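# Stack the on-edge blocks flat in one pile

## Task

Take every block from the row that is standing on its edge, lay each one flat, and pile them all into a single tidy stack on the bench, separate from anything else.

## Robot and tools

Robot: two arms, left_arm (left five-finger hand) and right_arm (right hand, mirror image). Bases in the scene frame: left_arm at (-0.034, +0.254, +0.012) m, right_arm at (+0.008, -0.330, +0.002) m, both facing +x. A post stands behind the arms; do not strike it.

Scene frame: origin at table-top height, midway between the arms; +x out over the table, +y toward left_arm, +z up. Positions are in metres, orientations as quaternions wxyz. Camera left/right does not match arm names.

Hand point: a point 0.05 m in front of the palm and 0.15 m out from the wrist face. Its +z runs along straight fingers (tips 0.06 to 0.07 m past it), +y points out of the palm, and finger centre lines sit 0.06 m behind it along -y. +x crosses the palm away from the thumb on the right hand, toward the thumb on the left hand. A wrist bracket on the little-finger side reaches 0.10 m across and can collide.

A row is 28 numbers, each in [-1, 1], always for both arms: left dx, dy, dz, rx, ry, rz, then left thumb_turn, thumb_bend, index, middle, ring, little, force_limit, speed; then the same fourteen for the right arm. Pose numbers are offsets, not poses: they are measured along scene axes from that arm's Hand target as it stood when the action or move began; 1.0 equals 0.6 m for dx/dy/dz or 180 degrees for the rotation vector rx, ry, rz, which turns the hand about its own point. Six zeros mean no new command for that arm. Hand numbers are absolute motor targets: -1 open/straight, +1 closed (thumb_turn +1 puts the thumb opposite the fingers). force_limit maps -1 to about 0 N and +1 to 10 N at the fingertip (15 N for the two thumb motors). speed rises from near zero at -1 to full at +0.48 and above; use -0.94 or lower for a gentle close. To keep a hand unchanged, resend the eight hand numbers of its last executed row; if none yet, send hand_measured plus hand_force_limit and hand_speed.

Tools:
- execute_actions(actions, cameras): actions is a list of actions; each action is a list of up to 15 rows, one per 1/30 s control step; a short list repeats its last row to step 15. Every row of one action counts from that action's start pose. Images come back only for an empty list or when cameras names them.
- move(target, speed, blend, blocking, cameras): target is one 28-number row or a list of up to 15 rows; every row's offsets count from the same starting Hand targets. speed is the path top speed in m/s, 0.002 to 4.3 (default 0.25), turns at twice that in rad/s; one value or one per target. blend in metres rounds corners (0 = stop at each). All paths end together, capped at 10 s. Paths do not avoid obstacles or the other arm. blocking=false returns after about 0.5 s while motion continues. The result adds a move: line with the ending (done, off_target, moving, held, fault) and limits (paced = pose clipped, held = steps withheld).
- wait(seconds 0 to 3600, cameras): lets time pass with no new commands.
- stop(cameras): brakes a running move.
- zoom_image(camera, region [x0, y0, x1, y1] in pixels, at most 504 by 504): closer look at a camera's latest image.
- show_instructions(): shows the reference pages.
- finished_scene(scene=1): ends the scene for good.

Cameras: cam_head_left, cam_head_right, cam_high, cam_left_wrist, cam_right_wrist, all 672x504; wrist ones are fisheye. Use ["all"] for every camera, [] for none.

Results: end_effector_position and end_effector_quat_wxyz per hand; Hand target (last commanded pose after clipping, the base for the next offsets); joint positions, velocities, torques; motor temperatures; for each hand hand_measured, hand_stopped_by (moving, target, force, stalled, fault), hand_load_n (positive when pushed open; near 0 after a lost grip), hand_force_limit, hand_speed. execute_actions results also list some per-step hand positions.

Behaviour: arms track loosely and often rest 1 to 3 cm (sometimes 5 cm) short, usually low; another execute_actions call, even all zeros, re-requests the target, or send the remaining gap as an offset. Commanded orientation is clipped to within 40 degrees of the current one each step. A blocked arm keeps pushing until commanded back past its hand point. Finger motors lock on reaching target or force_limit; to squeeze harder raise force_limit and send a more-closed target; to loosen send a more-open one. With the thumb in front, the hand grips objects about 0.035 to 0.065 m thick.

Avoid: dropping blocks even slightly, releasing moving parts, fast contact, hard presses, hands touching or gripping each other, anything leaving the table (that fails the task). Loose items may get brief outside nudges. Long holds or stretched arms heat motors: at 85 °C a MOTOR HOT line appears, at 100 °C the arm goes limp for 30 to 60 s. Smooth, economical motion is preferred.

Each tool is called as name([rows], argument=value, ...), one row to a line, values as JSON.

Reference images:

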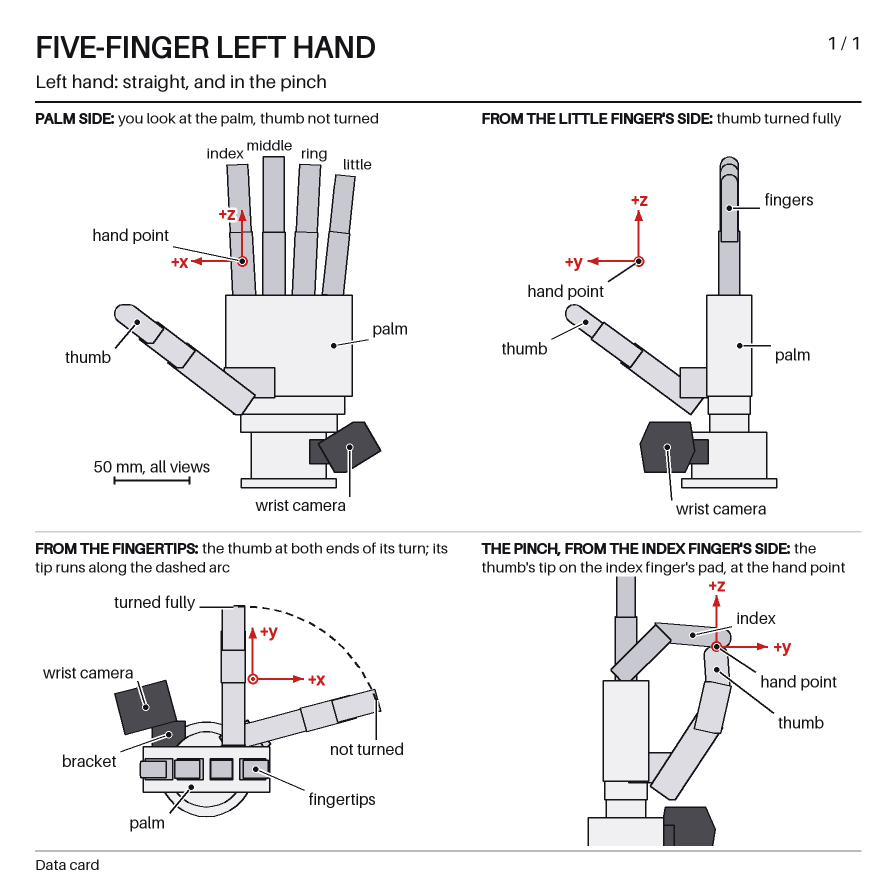

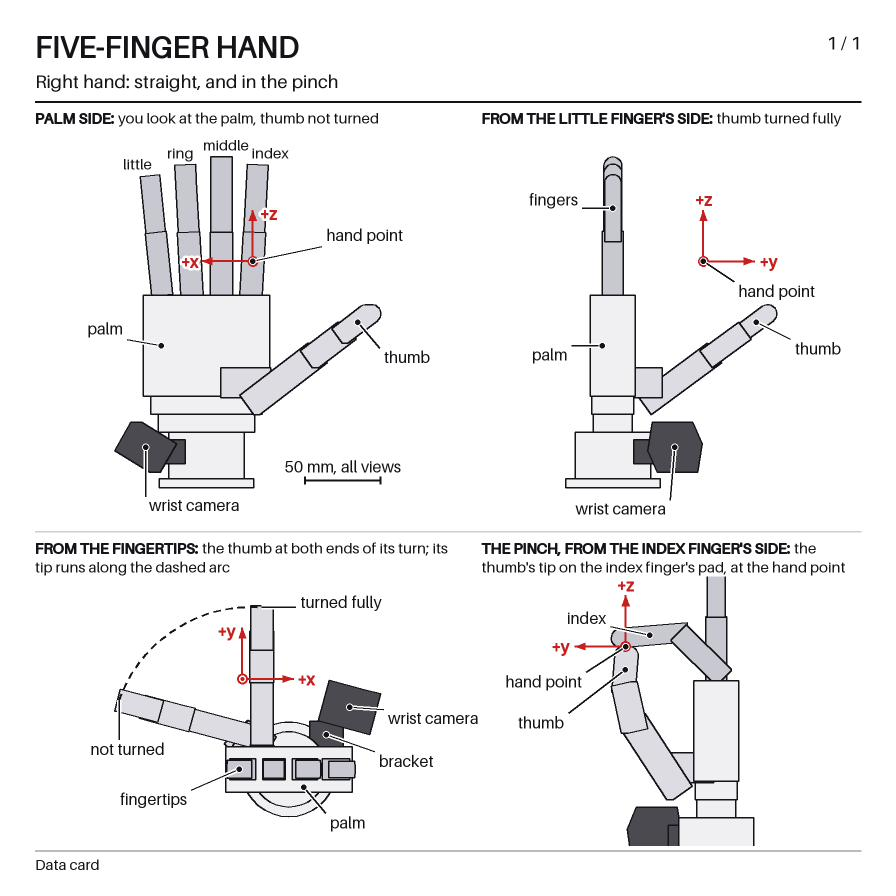

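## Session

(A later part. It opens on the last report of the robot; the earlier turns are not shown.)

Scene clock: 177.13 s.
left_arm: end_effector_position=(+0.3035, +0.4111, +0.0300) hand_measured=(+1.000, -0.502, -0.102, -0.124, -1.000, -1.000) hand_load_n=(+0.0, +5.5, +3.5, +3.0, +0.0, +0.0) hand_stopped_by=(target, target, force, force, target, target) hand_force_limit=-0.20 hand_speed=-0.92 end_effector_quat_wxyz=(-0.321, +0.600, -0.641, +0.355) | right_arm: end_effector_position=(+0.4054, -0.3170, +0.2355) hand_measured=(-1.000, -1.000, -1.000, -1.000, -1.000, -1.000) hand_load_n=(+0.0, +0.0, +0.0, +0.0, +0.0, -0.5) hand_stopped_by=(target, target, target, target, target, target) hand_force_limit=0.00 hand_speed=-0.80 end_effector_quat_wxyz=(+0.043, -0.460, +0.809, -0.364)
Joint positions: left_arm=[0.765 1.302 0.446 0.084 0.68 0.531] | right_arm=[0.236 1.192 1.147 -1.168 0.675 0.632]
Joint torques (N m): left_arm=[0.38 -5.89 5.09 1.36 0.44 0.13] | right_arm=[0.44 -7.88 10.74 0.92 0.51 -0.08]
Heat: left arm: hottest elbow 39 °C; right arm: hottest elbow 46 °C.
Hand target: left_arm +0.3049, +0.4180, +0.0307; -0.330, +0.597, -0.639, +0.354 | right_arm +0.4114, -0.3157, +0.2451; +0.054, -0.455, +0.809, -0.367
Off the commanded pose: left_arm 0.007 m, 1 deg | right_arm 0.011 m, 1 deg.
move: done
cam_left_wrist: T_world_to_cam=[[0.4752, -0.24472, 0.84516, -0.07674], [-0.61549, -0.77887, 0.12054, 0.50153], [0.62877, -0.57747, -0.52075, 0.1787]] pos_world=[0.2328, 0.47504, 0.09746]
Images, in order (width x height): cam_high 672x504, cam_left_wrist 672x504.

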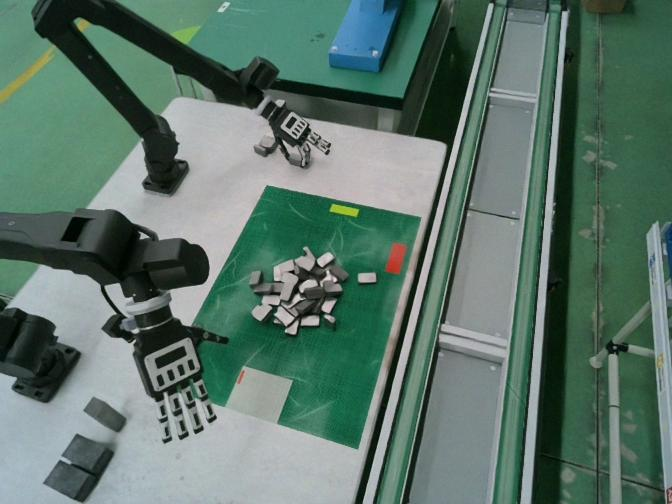

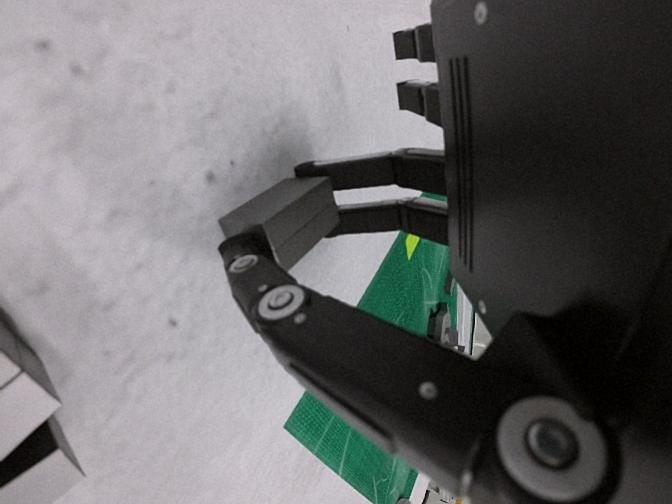

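move([
  [-0.0,-0.0,-0.0117,0,0,0,1,-0.5,0.3,0.3,-1,-1,-0.2,-0.92,0,0,0,0,0,0,-1,-1,-1,-1,-1,-1,0,-0.8],
], cameras=["cam_left_wrist","cam_high"], speed=0.03)

zoom_image(camera="cam_high", region=[270, 140, 320, 180])

zoom_image(camera="cam_left_wrist", region=[140, 120, 420, 360])

Scene clock: 178.60 s.
left_arm: end_effector_position=(+0.3077, +0.4143, +0.0296) hand_measured=(+1.000, -0.502, -0.102, -0.124, -1.000, -1.000) hand_load_n=(+0.5, +5.0, +4.0, +3.0, +0.0, +0.0) hand_stopped_by=(target, target, force, force, target, target) hand_force_limit=-0.20 hand_speed=-0.92 end_effector_quat_wxyz=(-0.329, +0.594, -0.641, +0.357) | right_arm: end_effector_position=(+0.4054, -0.3170, +0.2355) hand_measured=(-1.000, -1.000, -1.000, -1.000, -1.000, -1.000) hand_load_n=(+0.0, +0.0, +0.0, +0.0, +0.0, +0.0) hand_stopped_by=(target, target, target, target, target, target) hand_force_limit=0.00 hand_speed=-0.80 end_effector_quat_wxyz=(+0.043, -0.460, +0.809, -0.364)
Joint positions: left_arm=[0.765 1.316 0.446 0.119 0.684 0.531] | right_arm=[0.236 1.192 1.147 -1.168 0.675 0.632]
Joint torques (N m): left_arm=[0.38 -5.3 4.52 1.26 0.29 0.13] | right_arm=[0.44 -7.88 10.74 0.92 0.51 -0.08]
Heat: left arm: hottest elbow 38 °C; right arm: hottest elbow 46 °C.
Hand target: left_arm +0.3049, +0.4180, +0.0238; -0.330, +0.597, -0.639, +0.354 | right_arm +0.4114, -0.3157, +0.2451; +0.054, -0.455, +0.809, -0.367
Off the commanded pose: left_arm 0.008 m, 1 deg | right_arm 0.011 m, 1 deg.
move: done
cam_left_wrist: T_world_to_cam=[[0.46033, -0.25643, 0.8499, -0.06842], [-0.61948, -0.77853, 0.10063, 0.50833], [0.63587, -0.57282, -0.51724, 0.17343]] pos_world=[0.23612, 0.47755, 0.09669]
Images, in order (width x height): cam_high 672x504, cam_left_wrist 672x504.

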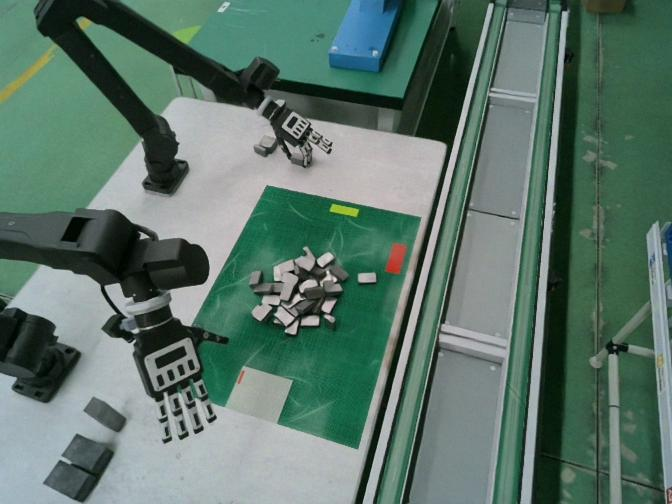

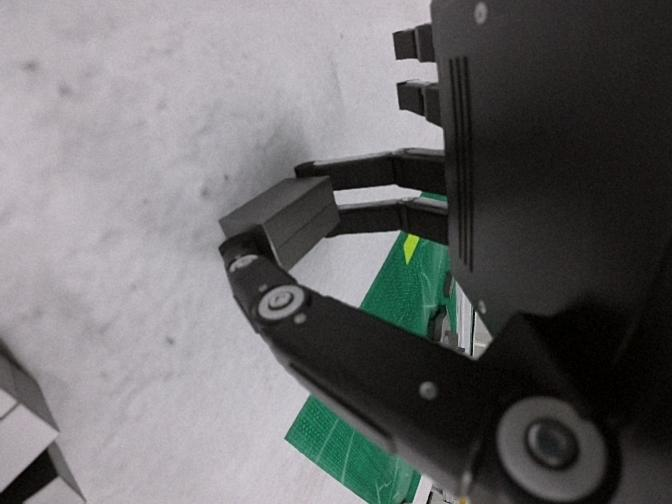

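Scaled by 10.080 from the camera's image (finer frame: 960x720).

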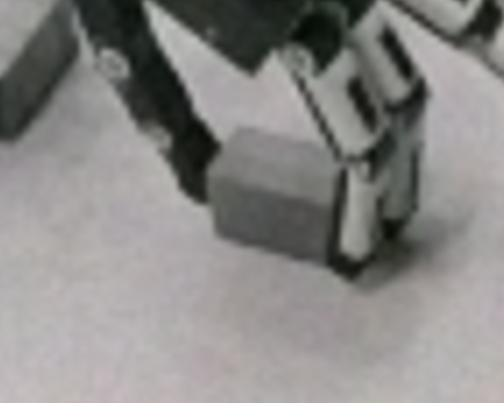

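Scaled by 1.800 from the camera's image (finer frame: 960x720).

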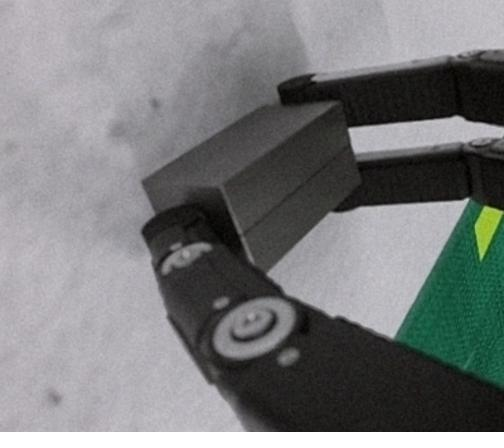

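move([
  [0,-0.003,0.0115,0,0,0,1,-0.5,0.3,0.3,-1,-1,-0.2,-0.92,0,0,0,0,0,0,-1,-1,-1,-1,-1,-1,0,-0.8],
], cameras=[], speed=0.03)

move([
  [0,0,0,0,0,0,1,-0.5,-0.35,-0.35,-1,-1,-0.2,-0.9,0,0,0,0,0,0,-1,-1,-1,-1,-1,-1,0,-0.8],
], cameras=["cam_left_wrist"], speed=0.03)

Scene clock: 180.20 s.
left_arm: end_effector_position=(+0.3076, +0.4142, +0.0296) hand_measured=(+1.000, -0.502, -0.102, -0.124, -1.000, -1.000) hand_load_n=(+0.5, +4.5, +4.0, +3.5, +0.0, +0.0) hand_stopped_by=(target, target, force, force, target, target) hand_force_limit=-0.20 hand_speed=-0.92 end_effector_quat_wxyz=(-0.329, +0.595, -0.641, +0.357) | right_arm: end_effector_position=(+0.4054, -0.3170, +0.2355) hand_measured=(-1.000, -1.000, -1.000, -1.000, -1.000, -1.000) hand_load_n=(+0.0, +0.0, +0.0, +0.0, -0.5, +0.0) hand_stopped_by=(target, target, target, target, target, target) hand_force_limit=0.00 hand_speed=-0.80 end_effector_quat_wxyz=(+0.043, -0.460, +0.809, -0.364)
Joint positions: left_arm=[0.765 1.316 0.446 0.119 0.684 0.531] | right_arm=[0.236 1.192 1.147 -1.168 0.675 0.632]
Joint torques (N m): left_arm=[0.03 -7.3 4.78 0.32 0.16 0.09] | right_arm=[0.44 -7.94 10.74 0.92 0.51 -0.08]
Heat: left arm: hottest elbow 38 °C; right arm: hottest elbow 46 °C.
Hand target: left_arm +0.3049, +0.4162, +0.0307; -0.331, +0.597, -0.639, +0.354 | right_arm +0.4114, -0.3157, +0.2451; +0.054, -0.455, +0.809, -0.367
Off the commanded pose: left_arm 0.004 m, 1 deg | right_arm 0.011 m, 1 deg.
move: done

Scene clock: 181.37 s.
left_arm: end_effector_position=(+0.3073, +0.4139, +0.0293) hand_measured=(+1.000, -0.500, -0.350, -0.350, -1.000, -1.000) hand_load_n=(+0.0, +0.5, +0.0, +0.0, +0.0, +0.0) hand_stopped_by=(target, target, target, target, target, target) hand_force_limit=-0.20 hand_speed=-0.90 end_effector_quat_wxyz=(-0.328, +0.595, -0.641, +0.356) | right_arm: end_effector_position=(+0.4054, -0.3170, +0.2355) hand_measured=(-1.000, -1.000, -1.000, -1.000, -1.000, -1.000) hand_load_n=(+0.0, +0.0, +0.0, +0.0, +0.0, +0.0) hand_stopped_by=(target, target, target, target, target, target) hand_force_limit=0.00 hand_speed=-0.80 end_effector_quat_wxyz=(+0.043, -0.460, +0.809, -0.364)
Joint positions: left_arm=[0.765 1.316 0.446 0.116 0.684 0.531] | right_arm=[0.236 1.192 1.147 -1.168 0.675 0.632]
Joint torques (N m): left_arm=[0.03 -7.24 4.78 0.4 0.18 0.09] | right_arm=[0.38 -7.94 10.74 0.94 0.51 -0.08]
Heat: left arm: hottest elbow 38 °C; right arm: hottest elbow 46 °C.
Hand target: left_arm +0.3049, +0.4161, +0.0307; -0.331, +0.597, -0.639, +0.354 | right_arm +0.4114, -0.3157, +0.2451; +0.054, -0.455, +0.809, -0.367
Off the commanded pose: left_arm 0.004 m, 1 deg | right_arm 0.011 m, 1 deg.
move: done
cam_left_wrist: T_world_to_cam=[[0.46248, -0.2547, 0.84926, -0.06925], [-0.61901, -0.77852, 0.10361, 0.50762], [0.63478, -0.57361, -0.51771, 0.17397]] pos_world=[0.23581, 0.47735, 0.09629]

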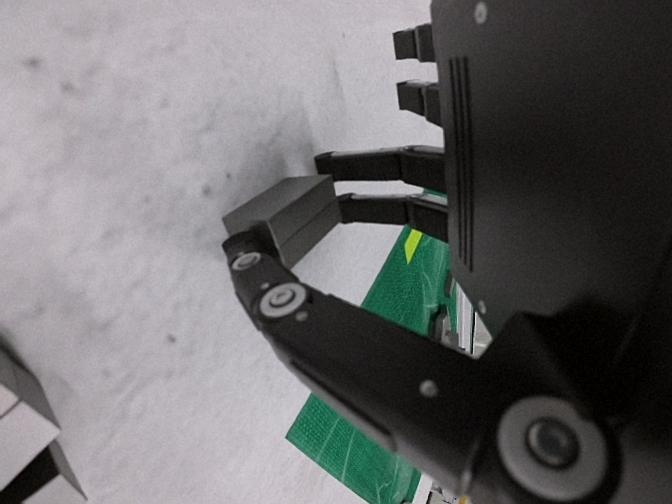

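move([
  [0.015,0.02,0.1,0,0,0,1,-0.5,-0.35,-0.35,-1,-1,-0.2,-0.5,0,0,0,0,0,0,-1,-1,-1,-1,-1,-1,0,-0.8],
  [-0.21,0.0333,0.12,0,0,-0.0694,1,-0.5,-0.3,-1,-1,-1,-0.2,-0.5,0,0,0,0,0,0,-1,-1,-1,-1,-1,-1,0,-0.8],
], cameras=["cam_left_wrist"], speed=[0.06,0.15], blend=0.01)

Scene clock: 188.90 s.
left_arm: end_effector_position=(+0.1750, +0.4192, +0.0914) hand_measured=(+1.000, -0.500, -0.300, -1.000, -1.000, -1.000) hand_load_n=(+0.0, +0.0, +0.0, +0.0, +0.0, +0.0) hand_stopped_by=(target, target, target, target, target, target) hand_force_limit=-0.20 hand_speed=-0.50 end_effector_quat_wxyz=(+0.276, -0.529, +0.699, -0.395) | right_arm: end_effector_position=(+0.4054, -0.3170, +0.2355) hand_measured=(-1.000, -1.000, -1.000, -1.000, -1.000, -1.000) hand_load_n=(+0.0, +0.0, +0.0, +0.0, +0.0, +0.0) hand_stopped_by=(target, target, target, target, target, target) hand_force_limit=0.00 hand_speed=-0.80 end_effector_quat_wxyz=(+0.043, -0.460, +0.809, -0.364)
Joint positions: left_arm=[1.2 1.123 0.589 -0.94 1.002 1.419] | right_arm=[0.236 1.192 1.147 -1.168 0.675 0.632]
Joint torques (N m): left_arm=[0.32 -3.9 8.46 -0.62 0.79 0.16] | right_arm=[0.38 -7.94 10.74 0.92 0.51 -0.08]
Heat: left arm: hottest elbow 38 °C; right arm: hottest elbow 46 °C.
Hand target: left_arm +0.1790, +0.4361, +0.1027; +0.290, -0.524, +0.701, -0.388 | right_arm +0.4114, -0.3157, +0.2451; +0.054, -0.455, +0.809, -0.367
Off the commanded pose: left_arm 0.021 m, 2 deg | right_arm 0.011 m, 1 deg.
move: off_target (left_arm); target 2's new numbers were sent with left_arm's hand 0.021 m and 2 deg from that target
cam_left_wrist: T_world_to_cam=[[0.40893, -0.32693, 0.85199, -0.02016], [-0.76957, -0.62531, 0.12943, 0.38304], [0.49045, -0.70859, -0.50731, 0.37402]] pos_world=[0.11959, 0.49796, 0.15734]

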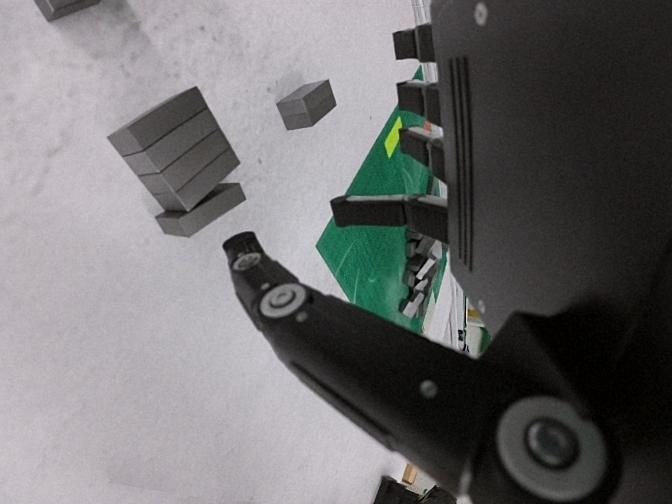

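zoom_image(camera="cam_left_wrist", region=[90, 70, 350, 290])

Scaled by 1.938 from the camera's image (finer frame: 960x720).

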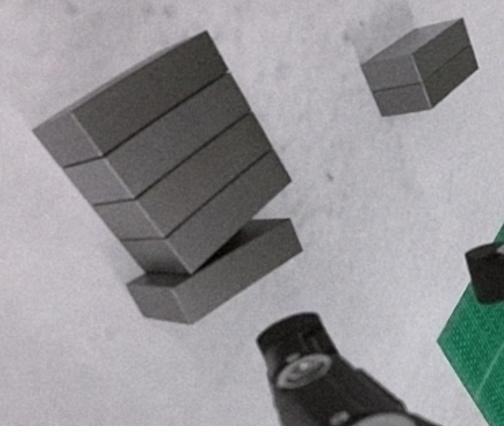

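move([
  [-0.0017,-0.006,-0.083,0,0,0,1,-0.5,-0.3,-1,-1,-1,-0.2,-0.5,0,0,0,0,0,0,-1,-1,-1,-1,-1,-1,0,-0.8],
], cameras=["cam_left_wrist"], speed=[0.06])

zoom_image(camera="cam_left_wrist", region=[140, 70, 400, 290])

Scene clock: 194.97 s.
left_arm: end_effector_position=(+0.1786, +0.4284, +0.0543) hand_measured=(+1.000, -0.500, -0.300, -1.000, -1.000, -1.000) hand_load_n=(+0.0, +0.0, +0.0, +0.0, +0.0, +0.0) hand_stopped_by=(target, target, target, target, target, target) hand_force_limit=-0.20 hand_speed=-0.50 end_effector_quat_wxyz=(+0.284, -0.524, +0.702, -0.390) | right_arm: end_effector_position=(+0.4054, -0.3170, +0.2355) hand_measured=(-1.000, -1.000, -1.000, -1.000, -1.000, -1.000) hand_load_n=(+0.0, +0.0, +0.0, +0.0, +0.0, +0.0) hand_stopped_by=(target, target, target, target, target, target) hand_force_limit=0.00 hand_speed=-0.80 end_effector_quat_wxyz=(+0.043, -0.460, +0.809, -0.364)
Joint positions: left_arm=[1.2 1.22 0.543 -0.776 1.003 1.421] | right_arm=[0.236 1.192 1.147 -1.168 0.675 0.632]
Joint torques (N m): left_arm=[0.21 -4.84 5.09 0.09 0.78 0.13] | right_arm=[0.44 -7.94 10.74 0.94 0.51 -0.08]
Heat: left arm: hottest elbow 38 °C; right arm: hottest elbow 46 °C.
Hand target: left_arm +0.1780, +0.4326, +0.0529; +0.290, -0.524, +0.701, -0.388 | right_arm +0.4114, -0.3157, +0.2451; +0.054, -0.455, +0.809, -0.367
Off the commanded pose: left_arm 0.004 m, 1 deg | right_arm 0.011 m, 1 deg.
move: done
cam_left_wrist: T_world_to_cam=[[0.40162, -0.3445, 0.84854, 0.022], [-0.77118, -0.62696, 0.11046, 0.39851], [0.49394, -0.69875, -0.51747, 0.3557]] pos_world=[0.1228, 0.50597, 0.12138]

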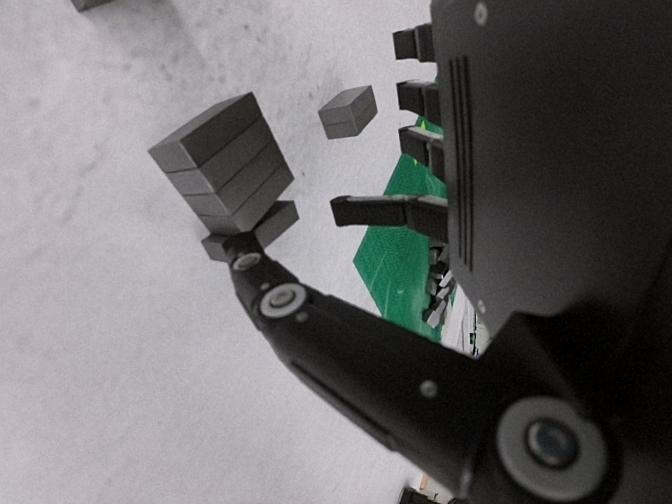

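Scaled by 1.938 from the camera's image (finer frame: 960x720).

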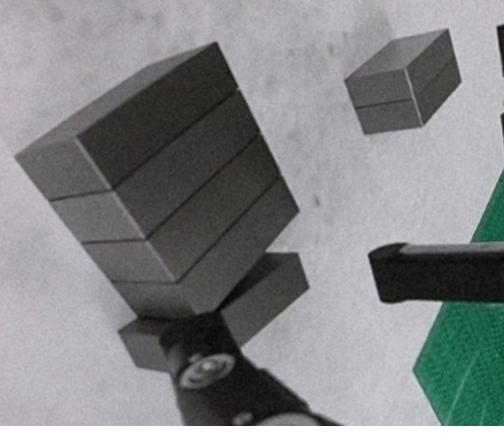

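move([
  [-0.0017,0.0023,-0.0402,0,0,0,1,-0.5,-0.3,-1,-1,-1,-0.2,-0.5,0,0,0,0,0,0,-1,-1,-1,-1,-1,-1,0,-0.8],
], cameras=["cam_left_wrist"], speed=[0.05])

zoom_image(camera="cam_left_wrist", region=[140, 70, 400, 290])

Scene clock: 196.87 s.
left_arm: end_effector_position=(+0.1781, +0.4298, +0.0305) hand_measured=(+1.000, -0.500, -0.300, -1.000, -1.000, -1.000) hand_load_n=(+0.0, +0.0, +0.0, +0.0, +0.0, +0.0) hand_stopped_by=(target, target, target, target, target, target) hand_force_limit=-0.20 hand_speed=-0.50 end_effector_quat_wxyz=(+0.284, -0.524, +0.702, -0.390) | right_arm: end_effector_position=(+0.4054, -0.3170, +0.2355) hand_measured=(-1.000, -1.000, -1.000, -1.000, -1.000, -1.000) hand_load_n=(+0.0, +0.0, +0.0, +0.0, +0.0, +0.0) hand_stopped_by=(target, target, target, target, target, target) hand_force_limit=0.00 hand_speed=-0.80 end_effector_quat_wxyz=(+0.043, -0.460, +0.809, -0.364)
Joint positions: left_arm=[1.203 1.288 0.516 -0.688 1.003 1.427] | right_arm=[0.236 1.192 1.147 -1.168 0.675 0.632]
Joint torques (N m): left_arm=[0.44 -5.25 4.63 0.09 0.79 0.17] | right_arm=[0.44 -7.88 10.74 0.94 0.51 -0.08]
Heat: left arm: hottest elbow 38 °C; right arm: hottest elbow 46 °C.
Hand target: left_arm +0.1769, +0.4340, +0.0288; +0.290, -0.524, +0.701, -0.388 | right_arm +0.4114, -0.3157, +0.2451; +0.054, -0.455, +0.809, -0.367
Off the commanded pose: left_arm 0.005 m, 1 deg | right_arm 0.011 m, 1 deg.
move: done
cam_left_wrist: T_world_to_cam=[[0.40232, -0.34364, 0.84856, 0.04243], [-0.77128, -0.62658, 0.11194, 0.40146], [0.49322, -0.69951, -0.51713, 0.34502]] pos_world=[0.1224, 0.50747, 0.09747]

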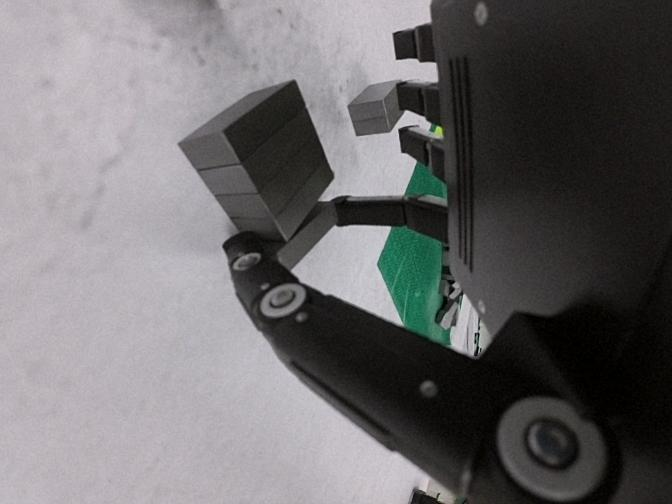

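Scaled by 1.938 from the camera's image (finer frame: 960x720).

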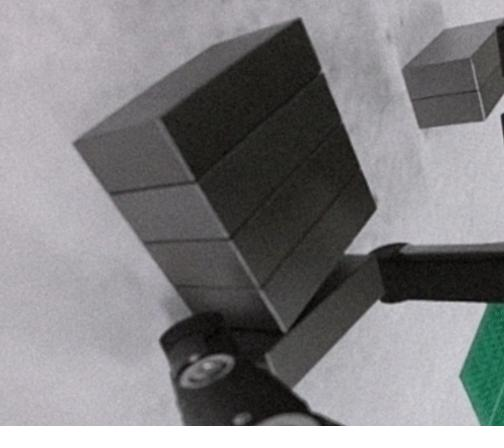

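zoom_image(camera="cam_left_wrist", region=[260, 170, 380, 260])

Scaled by 4.200 from the camera's image (finer frame: 960x720).

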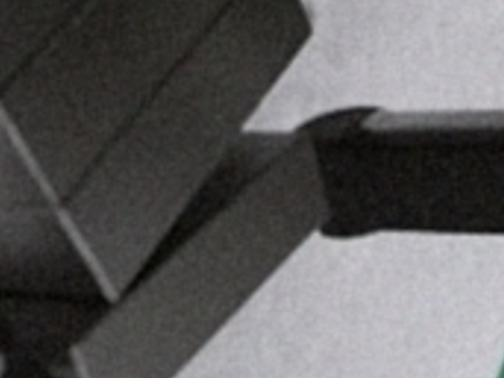

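execute_actions([
  [[0,0,0,0,0,0,1,-0.5,0.15,-1,-1,-1,-0.6,-0.92,0,0,0,0,0,0,-1,-1,-1,-1,-1,-1,0,-0.8]],
], cameras=[])

wait(seconds=1.5, cameras=["cam_left_wrist"])

zoom_image(camera="cam_left_wrist", region=[140, 70, 400, 290])

Scene clock: 200.10 s.
left_arm: end_effector_position=(+0.1783, +0.4297, +0.0307) hand_measured=(+1.000, -0.500, -0.122, -1.000, -1.000, -1.000) hand_load_n=(+0.0, +2.0, +2.5, +0.0, +0.0, +0.0) hand_stopped_by=(target, target, force, target, target, target) hand_force_limit=-0.60 hand_speed=-0.92 end_effector_quat_wxyz=(+0.284, -0.524, +0.701, -0.391) | right_arm: end_effector_position=(+0.4054, -0.3170, +0.2355) hand_measured=(-1.000, -1.000, -1.000, -1.000, -1.000, -1.000) hand_load_n=(+0.0, +0.0, +0.0, +0.0, +0.0, +0.0) hand_stopped_by=(target, target, target, target, target, target) hand_force_limit=0.00 hand_speed=-0.80 end_effector_quat_wxyz=(+0.043, -0.460, +0.809, -0.364)
Joint positions: left_arm=[1.203 1.288 0.516 -0.688 1.004 1.427] | right_arm=[0.236 1.192 1.147 -1.168 0.675 0.632]
Joint torques (N m): left_arm=[0.38 -5.19 4.6 0.08 0.73 0.17] | right_arm=[0.44 -7.94 10.74 0.92 0.51 -0.08]
Heat: left arm: hottest elbow 37 °C; right arm: hottest elbow 46 °C.
Hand target: left_arm +0.1769, +0.4340, +0.0288; +0.290, -0.524, +0.701, -0.388 | right_arm +0.4114, -0.3157, +0.2451; +0.054, -0.455, +0.809, -0.367
Off the commanded pose: left_arm 0.005 m, 1 deg | right_arm 0.011 m, 1 deg.
Step readings (end_effector_position of left_arm | right_arm):
0: (+0.1781, +0.4298, +0.0305) | (+0.4054, -0.3170, +0.2355)
1: (+0.1781, +0.4298, +0.0305) | (+0.4054, -0.3170, +0.2355)
2: (+0.1781, +0.4298, +0.0305) | (+0.4054, -0.3170, +0.2355)
4: (+0.1781, +0.4298, +0.0305) | (+0.4054, -0.3170, +0.2355)
8: (+0.1781, +0.4298, +0.0305) | (+0.4054, -0.3170, +0.2355)
15: (+0.1781, +0.4298, +0.0305) | (+0.4054, -0.3170, +0.2355)

Scene clock: 201.60 s.
left_arm: end_effector_position=(+0.1783, +0.4297, +0.0307) hand_measured=(+1.000, -0.500, -0.122, -1.000, -1.000, -1.000) hand_load_n=(+0.0, +1.5, +2.5, -0.5, +0.0, +0.0) hand_stopped_by=(target, target, force, target, target, target) hand_force_limit=-0.60 hand_speed=-0.92 end_effector_quat_wxyz=(+0.284, -0.524, +0.701, -0.391) | right_arm: end_effector_position=(+0.4054, -0.3170, +0.2355) hand_measured=(-1.000, -1.000, -1.000, -1.000, -1.000, -1.000) hand_load_n=(+0.0, +0.0, +0.0, +0.0, -0.5, +0.0) hand_stopped_by=(target, target, target, target, target, target) hand_force_limit=0.00 hand_speed=-0.80 end_effector_quat_wxyz=(+0.043, -0.460, +0.809, -0.364)
Joint positions: left_arm=[1.203 1.288 0.516 -0.688 1.004 1.427] | right_arm=[0.236 1.192 1.147 -1.168 0.675 0.632]
Joint torques (N m): left_arm=[0.38 -5.19 4.62 0.06 0.73 0.17] | right_arm=[0.44 -7.94 10.74 0.92 0.51 -0.08]
Heat: left arm: hottest elbow 37 °C; right arm: hottest elbow 46 °C.
Hand target: left_arm +0.1769, +0.4340, +0.0288; +0.290, -0.524, +0.701, -0.388 | right_arm +0.4114, -0.3157, +0.2451; +0.054, -0.455, +0.809, -0.367
Off the commanded pose: left_arm 0.005 m, 1 deg | right_arm 0.011 m, 1 deg.
wait: 1.50 s; at rest by 0.17 s
cam_left_wrist: T_world_to_cam=[[0.40104, -0.3432, 0.84934, 0.04213], [-0.77152, -0.62642, 0.11117, 0.40149], [0.49389, -0.69987, -0.51601, 0.34494]] pos_world=[0.1225, 0.50737, 0.09758]

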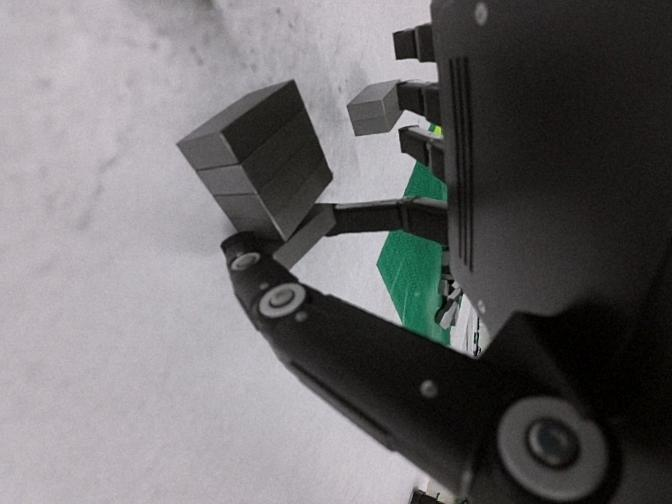

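Scaled by 1.938 from the camera's image (finer frame: 960x720).

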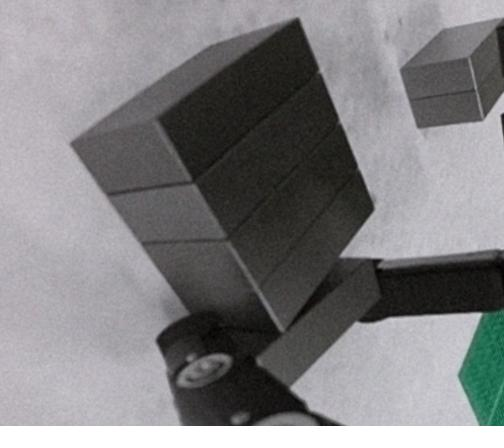

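execute_actions([
  [[0,0,0,0,0,0,1,-0.5,0.3,-1,-1,-1,-0.2,-0.92,0,0,0,0,0,0,-1,-1,-1,-1,-1,-1,0,-0.8]],
], cameras=[])

move([
  [0.0135,0.0267,0.1187,0,0,0,1,-0.5,0.3,-1,-1,-1,-0.2,-0.92,0,0,0,0,0,0,-1,-1,-1,-1,-1,-1,0,-0.8],
  [0.2200,-0.110,0.145,0,0,0.074,1,-0.5,0.3,-1,-1,-1,-0.2,-0.92,0,0,0,0,0,0,-1,-1,-1,-1,-1,-1,0,-0.8],
], cameras=["cam_left_wrist","cam_high"], speed=[0.06,0.12], blend=0.01)

Scene clock: 203.57 s.
left_arm: end_effector_position=(+0.1785, +0.4296, +0.0309) hand_measured=(+1.000, -0.500, -0.108, -1.000, -1.000, -1.000) hand_load_n=(+0.0, +3.0, +4.0, +0.0, +0.0, +0.0) hand_stopped_by=(target, target, force, target, target, target) hand_force_limit=-0.20 hand_speed=-0.92 end_effector_quat_wxyz=(+0.284, -0.524, +0.701, -0.391) | right_arm: end_effector_position=(+0.4054, -0.3170, +0.2355) hand_measured=(-1.000, -1.000, -1.000, -1.000, -1.000, -1.000) hand_load_n=(+0.0, +0.0, +0.0, +0.0, +0.0, +0.0) hand_stopped_by=(target, target, target, target, target, target) hand_force_limit=0.00 hand_speed=-0.80 end_effector_quat_wxyz=(+0.043, -0.460, +0.809, -0.364)
Joint positions: left_arm=[1.203 1.288 0.516 -0.688 1.006 1.427] | right_arm=[0.236 1.192 1.147 -1.168 0.675 0.632]
Joint torques (N m): left_arm=[0.38 -5.19 4.62 0.08 0.69 0.17] | right_arm=[0.44 -7.94 10.74 0.94 0.51 -0.08]
Heat: left arm: hottest elbow 37 °C; right arm: hottest elbow 46 °C.
Hand target: left_arm +0.1769, +0.4340, +0.0288; +0.290, -0.524, +0.701, -0.388 | right_arm +0.4114, -0.3157, +0.2451; +0.054, -0.455, +0.809, -0.367
Off the commanded pose: left_arm 0.005 m, 1 deg | right_arm 0.011 m, 1 deg.
Step readings (end_effector_position of left_arm | right_arm):
0: (+0.1783, +0.4297, +0.0307) | (+0.4054, -0.3170, +0.2355)
1: (+0.1783, +0.4297, +0.0307) | (+0.4054, -0.3170, +0.2355)
2: (+0.1783, +0.4297, +0.0307) | (+0.4054, -0.3170, +0.2355)
4: (+0.1785, +0.4296, +0.0309) | (+0.4054, -0.3170, +0.2355)
8: (+0.1785, +0.4296, +0.0309) | (+0.4054, -0.3170, +0.2355)
15: (+0.1785, +0.4296, +0.0309) | (+0.4054, -0.3170, +0.2355)

Scene clock: 206.87 s.
left_arm: end_effector_position=(+0.3041, +0.3681, +0.1079) hand_measured=(+1.000, -0.500, -0.108, -1.000, -1.000, -1.000) hand_load_n=(-0.5, +3.5, +3.5, +0.0, +0.0, +0.0) hand_stopped_by=(target, target, force, target, target, target) hand_force_limit=-0.20 hand_speed=-0.92 end_effector_quat_wxyz=(-0.320, +0.608, -0.638, +0.347) | right_arm: end_effector_position=(+0.4054, -0.3170, +0.2355) hand_measured=(-1.000, -1.000, -1.000, -1.000, -1.000, -1.000) hand_load_n=(+0.0, +0.0, +0.0, +0.0, +0.0, -0.5) hand_stopped_by=(target, target, target, target, target, target) hand_force_limit=0.00 hand_speed=-0.80 end_effector_quat_wxyz=(+0.043, -0.460, +0.809, -0.364)
Joint positions: left_arm=[0.633 0.99 0.492 -0.215 0.561 0.415] | right_arm=[0.236 1.192 1.147 -1.168 0.675 0.632]
Joint torques (N m): left_arm=[-1.14 -5.3 6.5 1.44 0.14 -0.07] | right_arm=[0.44 -7.88 10.74 0.94 0.51 -0.08]
Heat: left arm: hottest elbow 37 °C; right arm: hottest elbow 46 °C.
Hand target: left_arm +0.3090, +0.3680, +0.1159; -0.333, +0.602, -0.635, +0.352 | right_arm +0.4114, -0.3157, +0.2451; +0.054, -0.455, +0.809, -0.367
Off the commanded pose: left_arm 0.009 m, 2 deg | right_arm 0.011 m, 1 deg.
move: done
cam_left_wrist: T_world_to_cam=[[0.49186, -0.23755, 0.83764, -0.1602], [-0.59866, -0.79083, 0.12725, 0.45763], [0.6322, -0.56405, -0.53119, 0.18918]] pos_world=[0.23316, 0.43057, 0.17645]
Images, in order (width x height): cam_high 672x504, cam_left_wrist 672x504.

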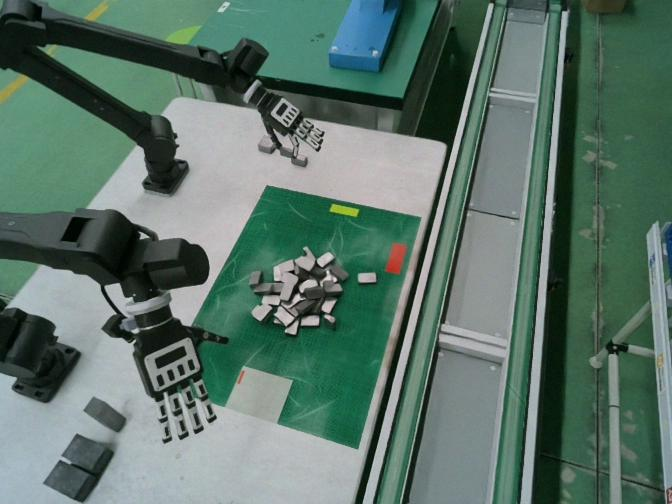

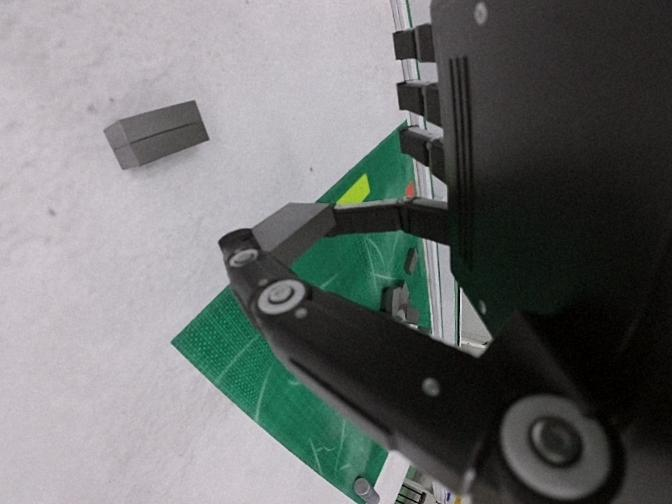

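move([
  [0.005,-0.0125,-0.1415,0,0,0,1,-0.5,0.3,-1,-1,-1,-0.2,-0.92,0,0,0,0,0,0,-1,-1,-1,-1,-1,-1,0,-0.8],
], cameras=["cam_left_wrist","cam_high"], speed=[0.06])

zoom_image(camera="cam_high", region=[270, 120, 330, 180])

Scene clock: 210.53 s.
left_arm: end_effector_position=(+0.3096, +0.3648, +0.0336) hand_measured=(+1.000, -0.500, -0.108, -1.000, -1.000, -1.000) hand_load_n=(-0.5, +3.0, +4.0, +0.0, +0.0, +0.0) hand_stopped_by=(target, target, force, target, target, target) hand_force_limit=-0.20 hand_speed=-0.92 end_effector_quat_wxyz=(-0.335, +0.603, -0.634, +0.349) | right_arm: end_effector_position=(+0.4054, -0.3170, +0.2355) hand_measured=(-1.000, -1.000, -1.000, -1.000, -1.000, -1.000) hand_load_n=(-0.5, +0.0, +0.0, +0.0, +0.0, +0.0) hand_stopped_by=(target, target, target, target, target, target) hand_force_limit=0.00 hand_speed=-0.80 end_effector_quat_wxyz=(+0.043, -0.460, +0.809, -0.364)
Joint positions: left_arm=[0.609 1.2 0.354 0.177 0.539 0.39] | right_arm=[0.236 1.192 1.147 -1.168 0.675 0.632]
Joint torques (N m): left_arm=[-1.67 -4.19 4.92 1.39 0.06 -0.03] | right_arm=[0.44 -7.94 10.74 0.94 0.51 -0.08]
Heat: left arm: hottest elbow 37 °C; right arm: hottest elbow 46 °C.
Hand target: left_arm +0.3119, +0.3604, +0.0310; -0.333, +0.602, -0.635, +0.352 | right_arm +0.4114, -0.3157, +0.2451; +0.054, -0.455, +0.809, -0.367
Off the commanded pose: left_arm 0.006 m, 0 deg | right_arm 0.011 m, 1 deg.
move: done
cam_left_wrist: T_world_to_cam=[[0.47101, -0.24782, 0.84661, -0.09154], [-0.59585, -0.79707, 0.09818, 0.47013], [0.65048, -0.55069, -0.52309, 0.13355]] pos_world=[0.23637, 0.42559, 0.1012]
Images, in order (width x height): cam_high 672x504, cam_left_wrist 672x504.

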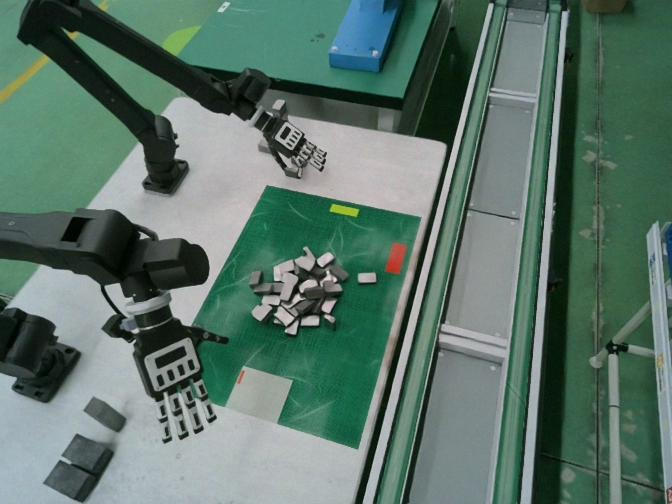

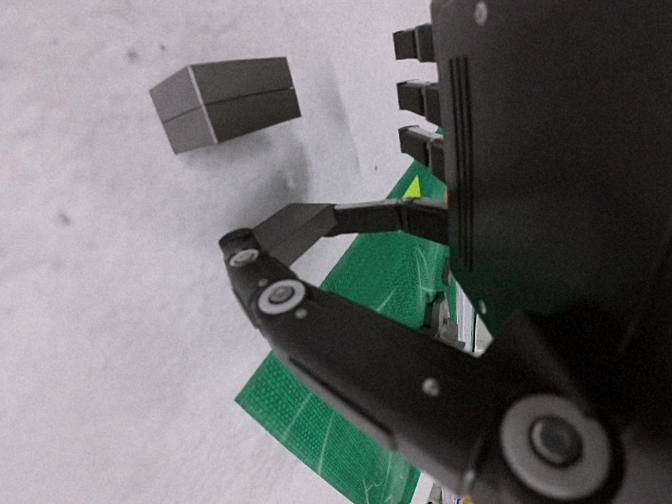

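Scaled by 8.400 from the camera's image (finer frame: 960x720).

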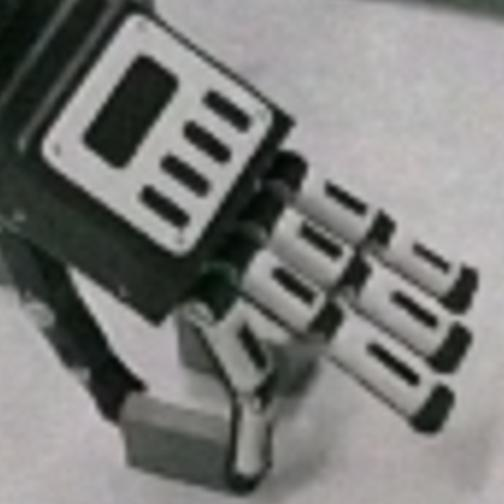

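move([
  [0.0,0.0,-0.0117,0,0,0,1,-0.5,0.3,-1,-1,-1,-0.2,-0.92,0,0,0,0,0,0,-1,-1,-1,-1,-1,-1,0,-0.8],
], cameras=[], speed=[0.03])

Scene clock: 213.47 s.
left_arm: end_effector_position=(+0.3136, +0.3672, +0.0328) hand_measured=(+1.000, -0.500, -0.108, -1.000, -1.000, -1.000) hand_load_n=(+0.0, +2.0, +4.0, +0.0, +0.0, +0.0) hand_stopped_by=(target, target, force, target, target, target) hand_force_limit=-0.20 hand_speed=-0.92 end_effector_quat_wxyz=(-0.343, +0.600, -0.632, +0.351) | right_arm: end_effector_position=(+0.4054, -0.3170, +0.2355) hand_measured=(-1.000, -1.000, -1.000, -1.000, -1.000, -1.000) hand_load_n=(+0.0, +0.0, +0.0, +0.0, -0.5, +0.0) hand_stopped_by=(target, target, target, target, target, target) hand_force_limit=0.00 hand_speed=-0.80 end_effector_quat_wxyz=(+0.043, -0.460, +0.809, -0.364)
Joint positions: left_arm=[0.609 1.217 0.351 0.218 0.539 0.385] | right_arm=[0.236 1.192 1.147 -1.168 0.675 0.632]
Joint torques (N m): left_arm=[-1.61 -3.72 4.46 1.18 0.06 0.03] | right_arm=[0.44 -7.94 10.74 0.92 0.51 -0.08]
Heat: left arm: hottest elbow 37 °C; right arm: hottest elbow 46 °C.
Hand target: left_arm +0.3119, +0.3604, +0.0239; -0.333, +0.602, -0.635, +0.352 | right_arm +0.4114, -0.3157, +0.2451; +0.054, -0.455, +0.809, -0.367
Off the commanded pose: left_arm 0.011 m, 1 deg | right_arm 0.011 m, 1 deg.
move: off_target (left_arm)

move([
  [0.002,0.006,0.0145,0,0,0,1,-0.5,0.3,-1,-1,-1,-0.2,-0.92,0,0,0,0,0,0,-1,-1,-1,-1,-1,-1,0,-0.8],
], cameras=[], speed=[0.03])

move([
  [0,0,0,0,0,0,1,-0.5,-0.35,-1,-1,-1,-0.2,-0.9,0,0,0,0,0,0,-1,-1,-1,-1,-1,-1,0,-0.8],
], cameras=["cam_left_wrist"], speed=0.03)

Scene clock: 214.93 s.
left_arm: end_effector_position=(+0.3122, +0.3656, +0.0319) hand_measured=(+1.000, -0.500, -0.108, -1.000, -1.000, -1.000) hand_load_n=(-1.0, +2.0, +5.0, +0.0, +0.0, +0.0) hand_stopped_by=(target, target, force, target, target, target) hand_force_limit=-0.20 hand_speed=-0.92 end_effector_quat_wxyz=(-0.339, +0.601, -0.632, +0.352) | right_arm: end_effector_position=(+0.4054, -0.3170, +0.2355) hand_measured=(-1.000, -1.000, -1.000, -1.000, -1.000, -1.000) hand_load_n=(+0.0, -0.5, +0.0, +0.0, +0.0, +0.0) hand_stopped_by=(target, target, target, target, target, target) hand_force_limit=0.00 hand_speed=-0.80 end_effector_quat_wxyz=(+0.043, -0.460, +0.809, -0.364)
Joint positions: left_arm=[0.609 1.216 0.351 0.209 0.542 0.385] | right_arm=[0.236 1.192 1.147 -1.168 0.675 0.632]
Joint torques (N m): left_arm=[-0.97 -5.25 5.72 -0.03 0.18 0.09] | right_arm=[0.38 -7.88 10.74 0.92 0.51 -0.08]
Heat: left arm: hottest elbow 37 °C; right arm: hottest elbow 46 °C.
Hand target: left_arm +0.3130, +0.3639, +0.0325; -0.333, +0.602, -0.635, +0.351 | right_arm +0.4114, -0.3157, +0.2451; +0.054, -0.455, +0.809, -0.367
Off the commanded pose: left_arm 0.002 m, 1 deg | right_arm 0.011 m, 1 deg.
move: done

Scene clock: 216.07 s.
left_arm: end_effector_position=(+0.3098, +0.3639, +0.0298) hand_measured=(+1.000, -0.500, -0.350, -1.000, -1.000, -1.000) hand_load_n=(+0.0, +0.0, +0.0, +0.0, +0.0, +0.0) hand_stopped_by=(target, target, target, target, target, target) hand_force_limit=-0.20 hand_speed=-0.90 end_effector_quat_wxyz=(-0.332, +0.605, -0.633, +0.351) | right_arm: end_effector_position=(+0.4054, -0.3170, +0.2355) hand_measured=(-1.000, -1.000, -1.000, -1.000, -1.000, -1.000) hand_load_n=(+0.0, +0.0, +0.0, +0.0, +0.0, +0.0) hand_stopped_by=(target, target, target, target, target, target) hand_force_limit=0.00 hand_speed=-0.80 end_effector_quat_wxyz=(+0.043, -0.460, +0.809, -0.364)
Joint positions: left_arm=[0.609 1.216 0.351 0.193 0.542 0.385] | right_arm=[0.236 1.192 1.147 -1.168 0.675 0.632]
Joint torques (N m): left_arm=[-0.97 -5.19 5.71 0.51 0.19 0.09] | right_arm=[0.44 -7.88 10.73 0.94 0.51 -0.08]
Heat: left arm: hottest elbow 37 °C; right arm: hottest elbow 46 °C.
Hand target: left_arm +0.3131, +0.3640, +0.0325; -0.333, +0.602, -0.635, +0.352 | right_arm +0.4114, -0.3157, +0.2451; +0.054, -0.455, +0.809, -0.367
Off the commanded pose: left_arm 0.004 m, 0 deg | right_arm 0.011 m, 1 deg.
move: done
cam_left_wrist: T_world_to_cam=[[0.47224, -0.24138, 0.84778, -0.09144], [-0.59571, -0.79629, 0.10511, 0.46935], [0.64971, -0.55467, -0.51983, 0.13254]] pos_world=[0.23667, 0.42518, 0.09709]

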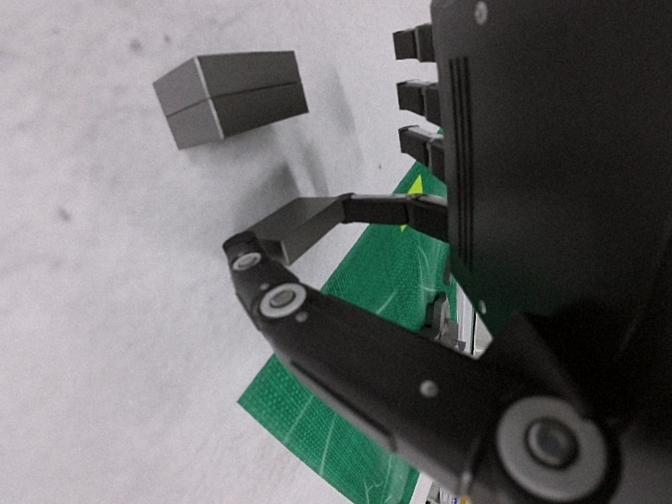

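zoom_image(camera="cam_left_wrist", region=[220, 170, 380, 290])

Scaled by 3.150 from the camera's image (finer frame: 960x720).

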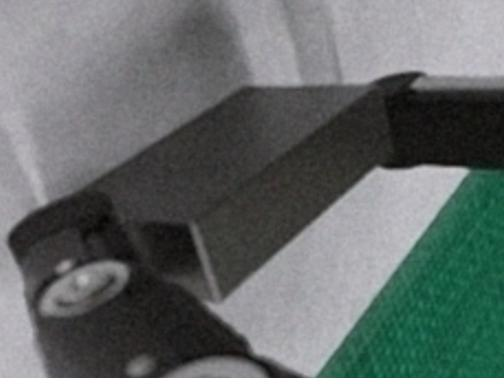

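move([
  [0.015,0.0,0.11,0,0,-0.024,1,-0.5,-0.35,-1,-1,-1,-0.2,-0.5,0,0,0,0,0,0,-1,-1,-1,-1,-1,-1,0,-0.8],
], cameras=[], speed=[0.06])

move([
  [-0.0,-0.0,0.03,0,0,0,1,-0.5,1,-0.3,-1,-1,-0.2,-0.3,0,0,0,0,0,0,-1,-1,-1,-1,-1,-1,0,-0.8],
], cameras=["cam_left_wrist"], speed=[0.06])

Scene clock: 221.27 s.
left_arm: end_effector_position=(+0.3079, +0.3548, +0.0777) hand_measured=(+1.000, -0.500, -0.350, -1.000, -1.000, -1.000) hand_load_n=(+0.0, +0.0, +0.0, +0.0, +0.0, -0.5) hand_stopped_by=(target, target, target, target, target, target) hand_force_limit=-0.20 hand_speed=-0.50 end_effector_quat_wxyz=(+0.299, -0.593, +0.655, -0.361) | right_arm: end_effector_position=(+0.4054, -0.3170, +0.2355) hand_measured=(-1.000, -1.000, -1.000, -1.000, -1.000, -1.000) hand_load_n=(+0.0, +0.0, +0.0, +0.0, +0.0, +0.0) hand_stopped_by=(target, target, target, target, target, target) hand_force_limit=0.00 hand_speed=-0.80 end_effector_quat_wxyz=(+0.043, -0.460, +0.809, -0.364)
Joint positions: left_arm=[0.609 1.081 0.458 -0.123 0.6 0.437] | right_arm=[0.236 1.192 1.147 -1.168 0.675 0.632]
Joint torques (N m): left_arm=[-0.67 -5.6 8.9 0.42 0.37 0.16] | right_arm=[0.44 -7.88 10.74 0.94 0.51 -0.08]
Heat: left arm: hottest elbow 37 °C; right arm: hottest elbow 46 °C.
Hand target: left_arm +0.3220, +0.3640, +0.0985; +0.319, -0.577, +0.657, -0.364 | right_arm +0.4114, -0.3157, +0.2451; +0.054, -0.455, +0.809, -0.367
Off the commanded pose: left_arm 0.027 m, 3 deg | right_arm 0.011 m, 1 deg.
move: off_target (left_arm)

Scene clock: 222.27 s.
left_arm: end_effector_position=(+0.3087, +0.3553, +0.0954) hand_measured=(+1.000, -0.500, +1.000, -0.300, -1.000, -1.000) hand_load_n=(+0.0, +0.0, +0.0, +0.0, +0.0, +0.0) hand_stopped_by=(target, target, target, target, target, target) hand_force_limit=-0.20 hand_speed=-0.30 end_effector_quat_wxyz=(+0.299, -0.592, +0.655, -0.361) | right_arm: end_effector_position=(+0.4054, -0.3170, +0.2355) hand_measured=(-1.000, -1.000, -1.000, -1.000, -1.000, -1.000) hand_load_n=(+0.0, +0.0, +0.0, +0.0, +0.0, +0.0) hand_stopped_by=(target, target, target, target, target, target) hand_force_limit=0.00 hand_speed=-0.80 end_effector_quat_wxyz=(+0.043, -0.460, +0.809, -0.364)
Joint positions: left_arm=[0.609 1.041 0.489 -0.193 0.6 0.437] | right_arm=[0.236 1.192 1.147 -1.168 0.675 0.632]
Joint torques (N m): left_arm=[-0.67 -5.3 9.21 0.4 0.36 0.17] | right_arm=[0.44 -7.88 10.74 0.94 0.51 -0.08]
Heat: left arm: hottest elbow 37 °C; right arm: hottest elbow 46 °C.
Hand target: left_arm +0.3221, +0.3640, +0.1165; +0.319, -0.577, +0.658, -0.364 | right_arm +0.4114, -0.3157, +0.2451; +0.054, -0.455, +0.809, -0.367
Off the commanded pose: left_arm 0.026 m, 3 deg | right_arm 0.011 m, 1 deg.
move: off_target (left_arm)
cam_left_wrist: T_world_to_cam=[[0.48323, -0.25143, 0.83861, -0.14757], [-0.64765, -0.7472, 0.14917, 0.44923], [0.5891, -0.61521, -0.52391, 0.20321]] pos_world=[0.24254, 0.42357, 0.16321]

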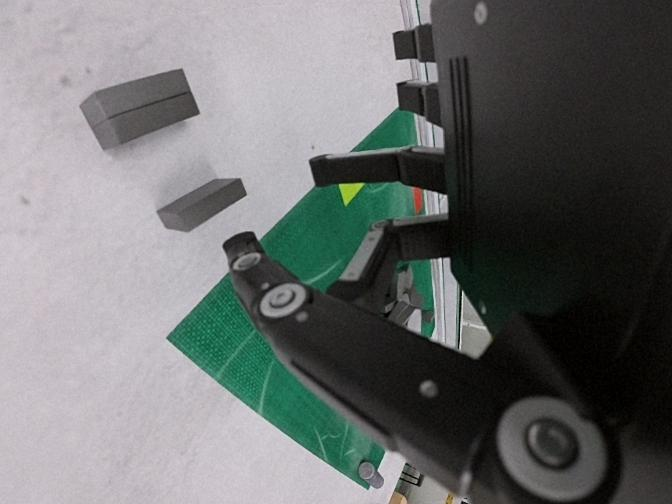

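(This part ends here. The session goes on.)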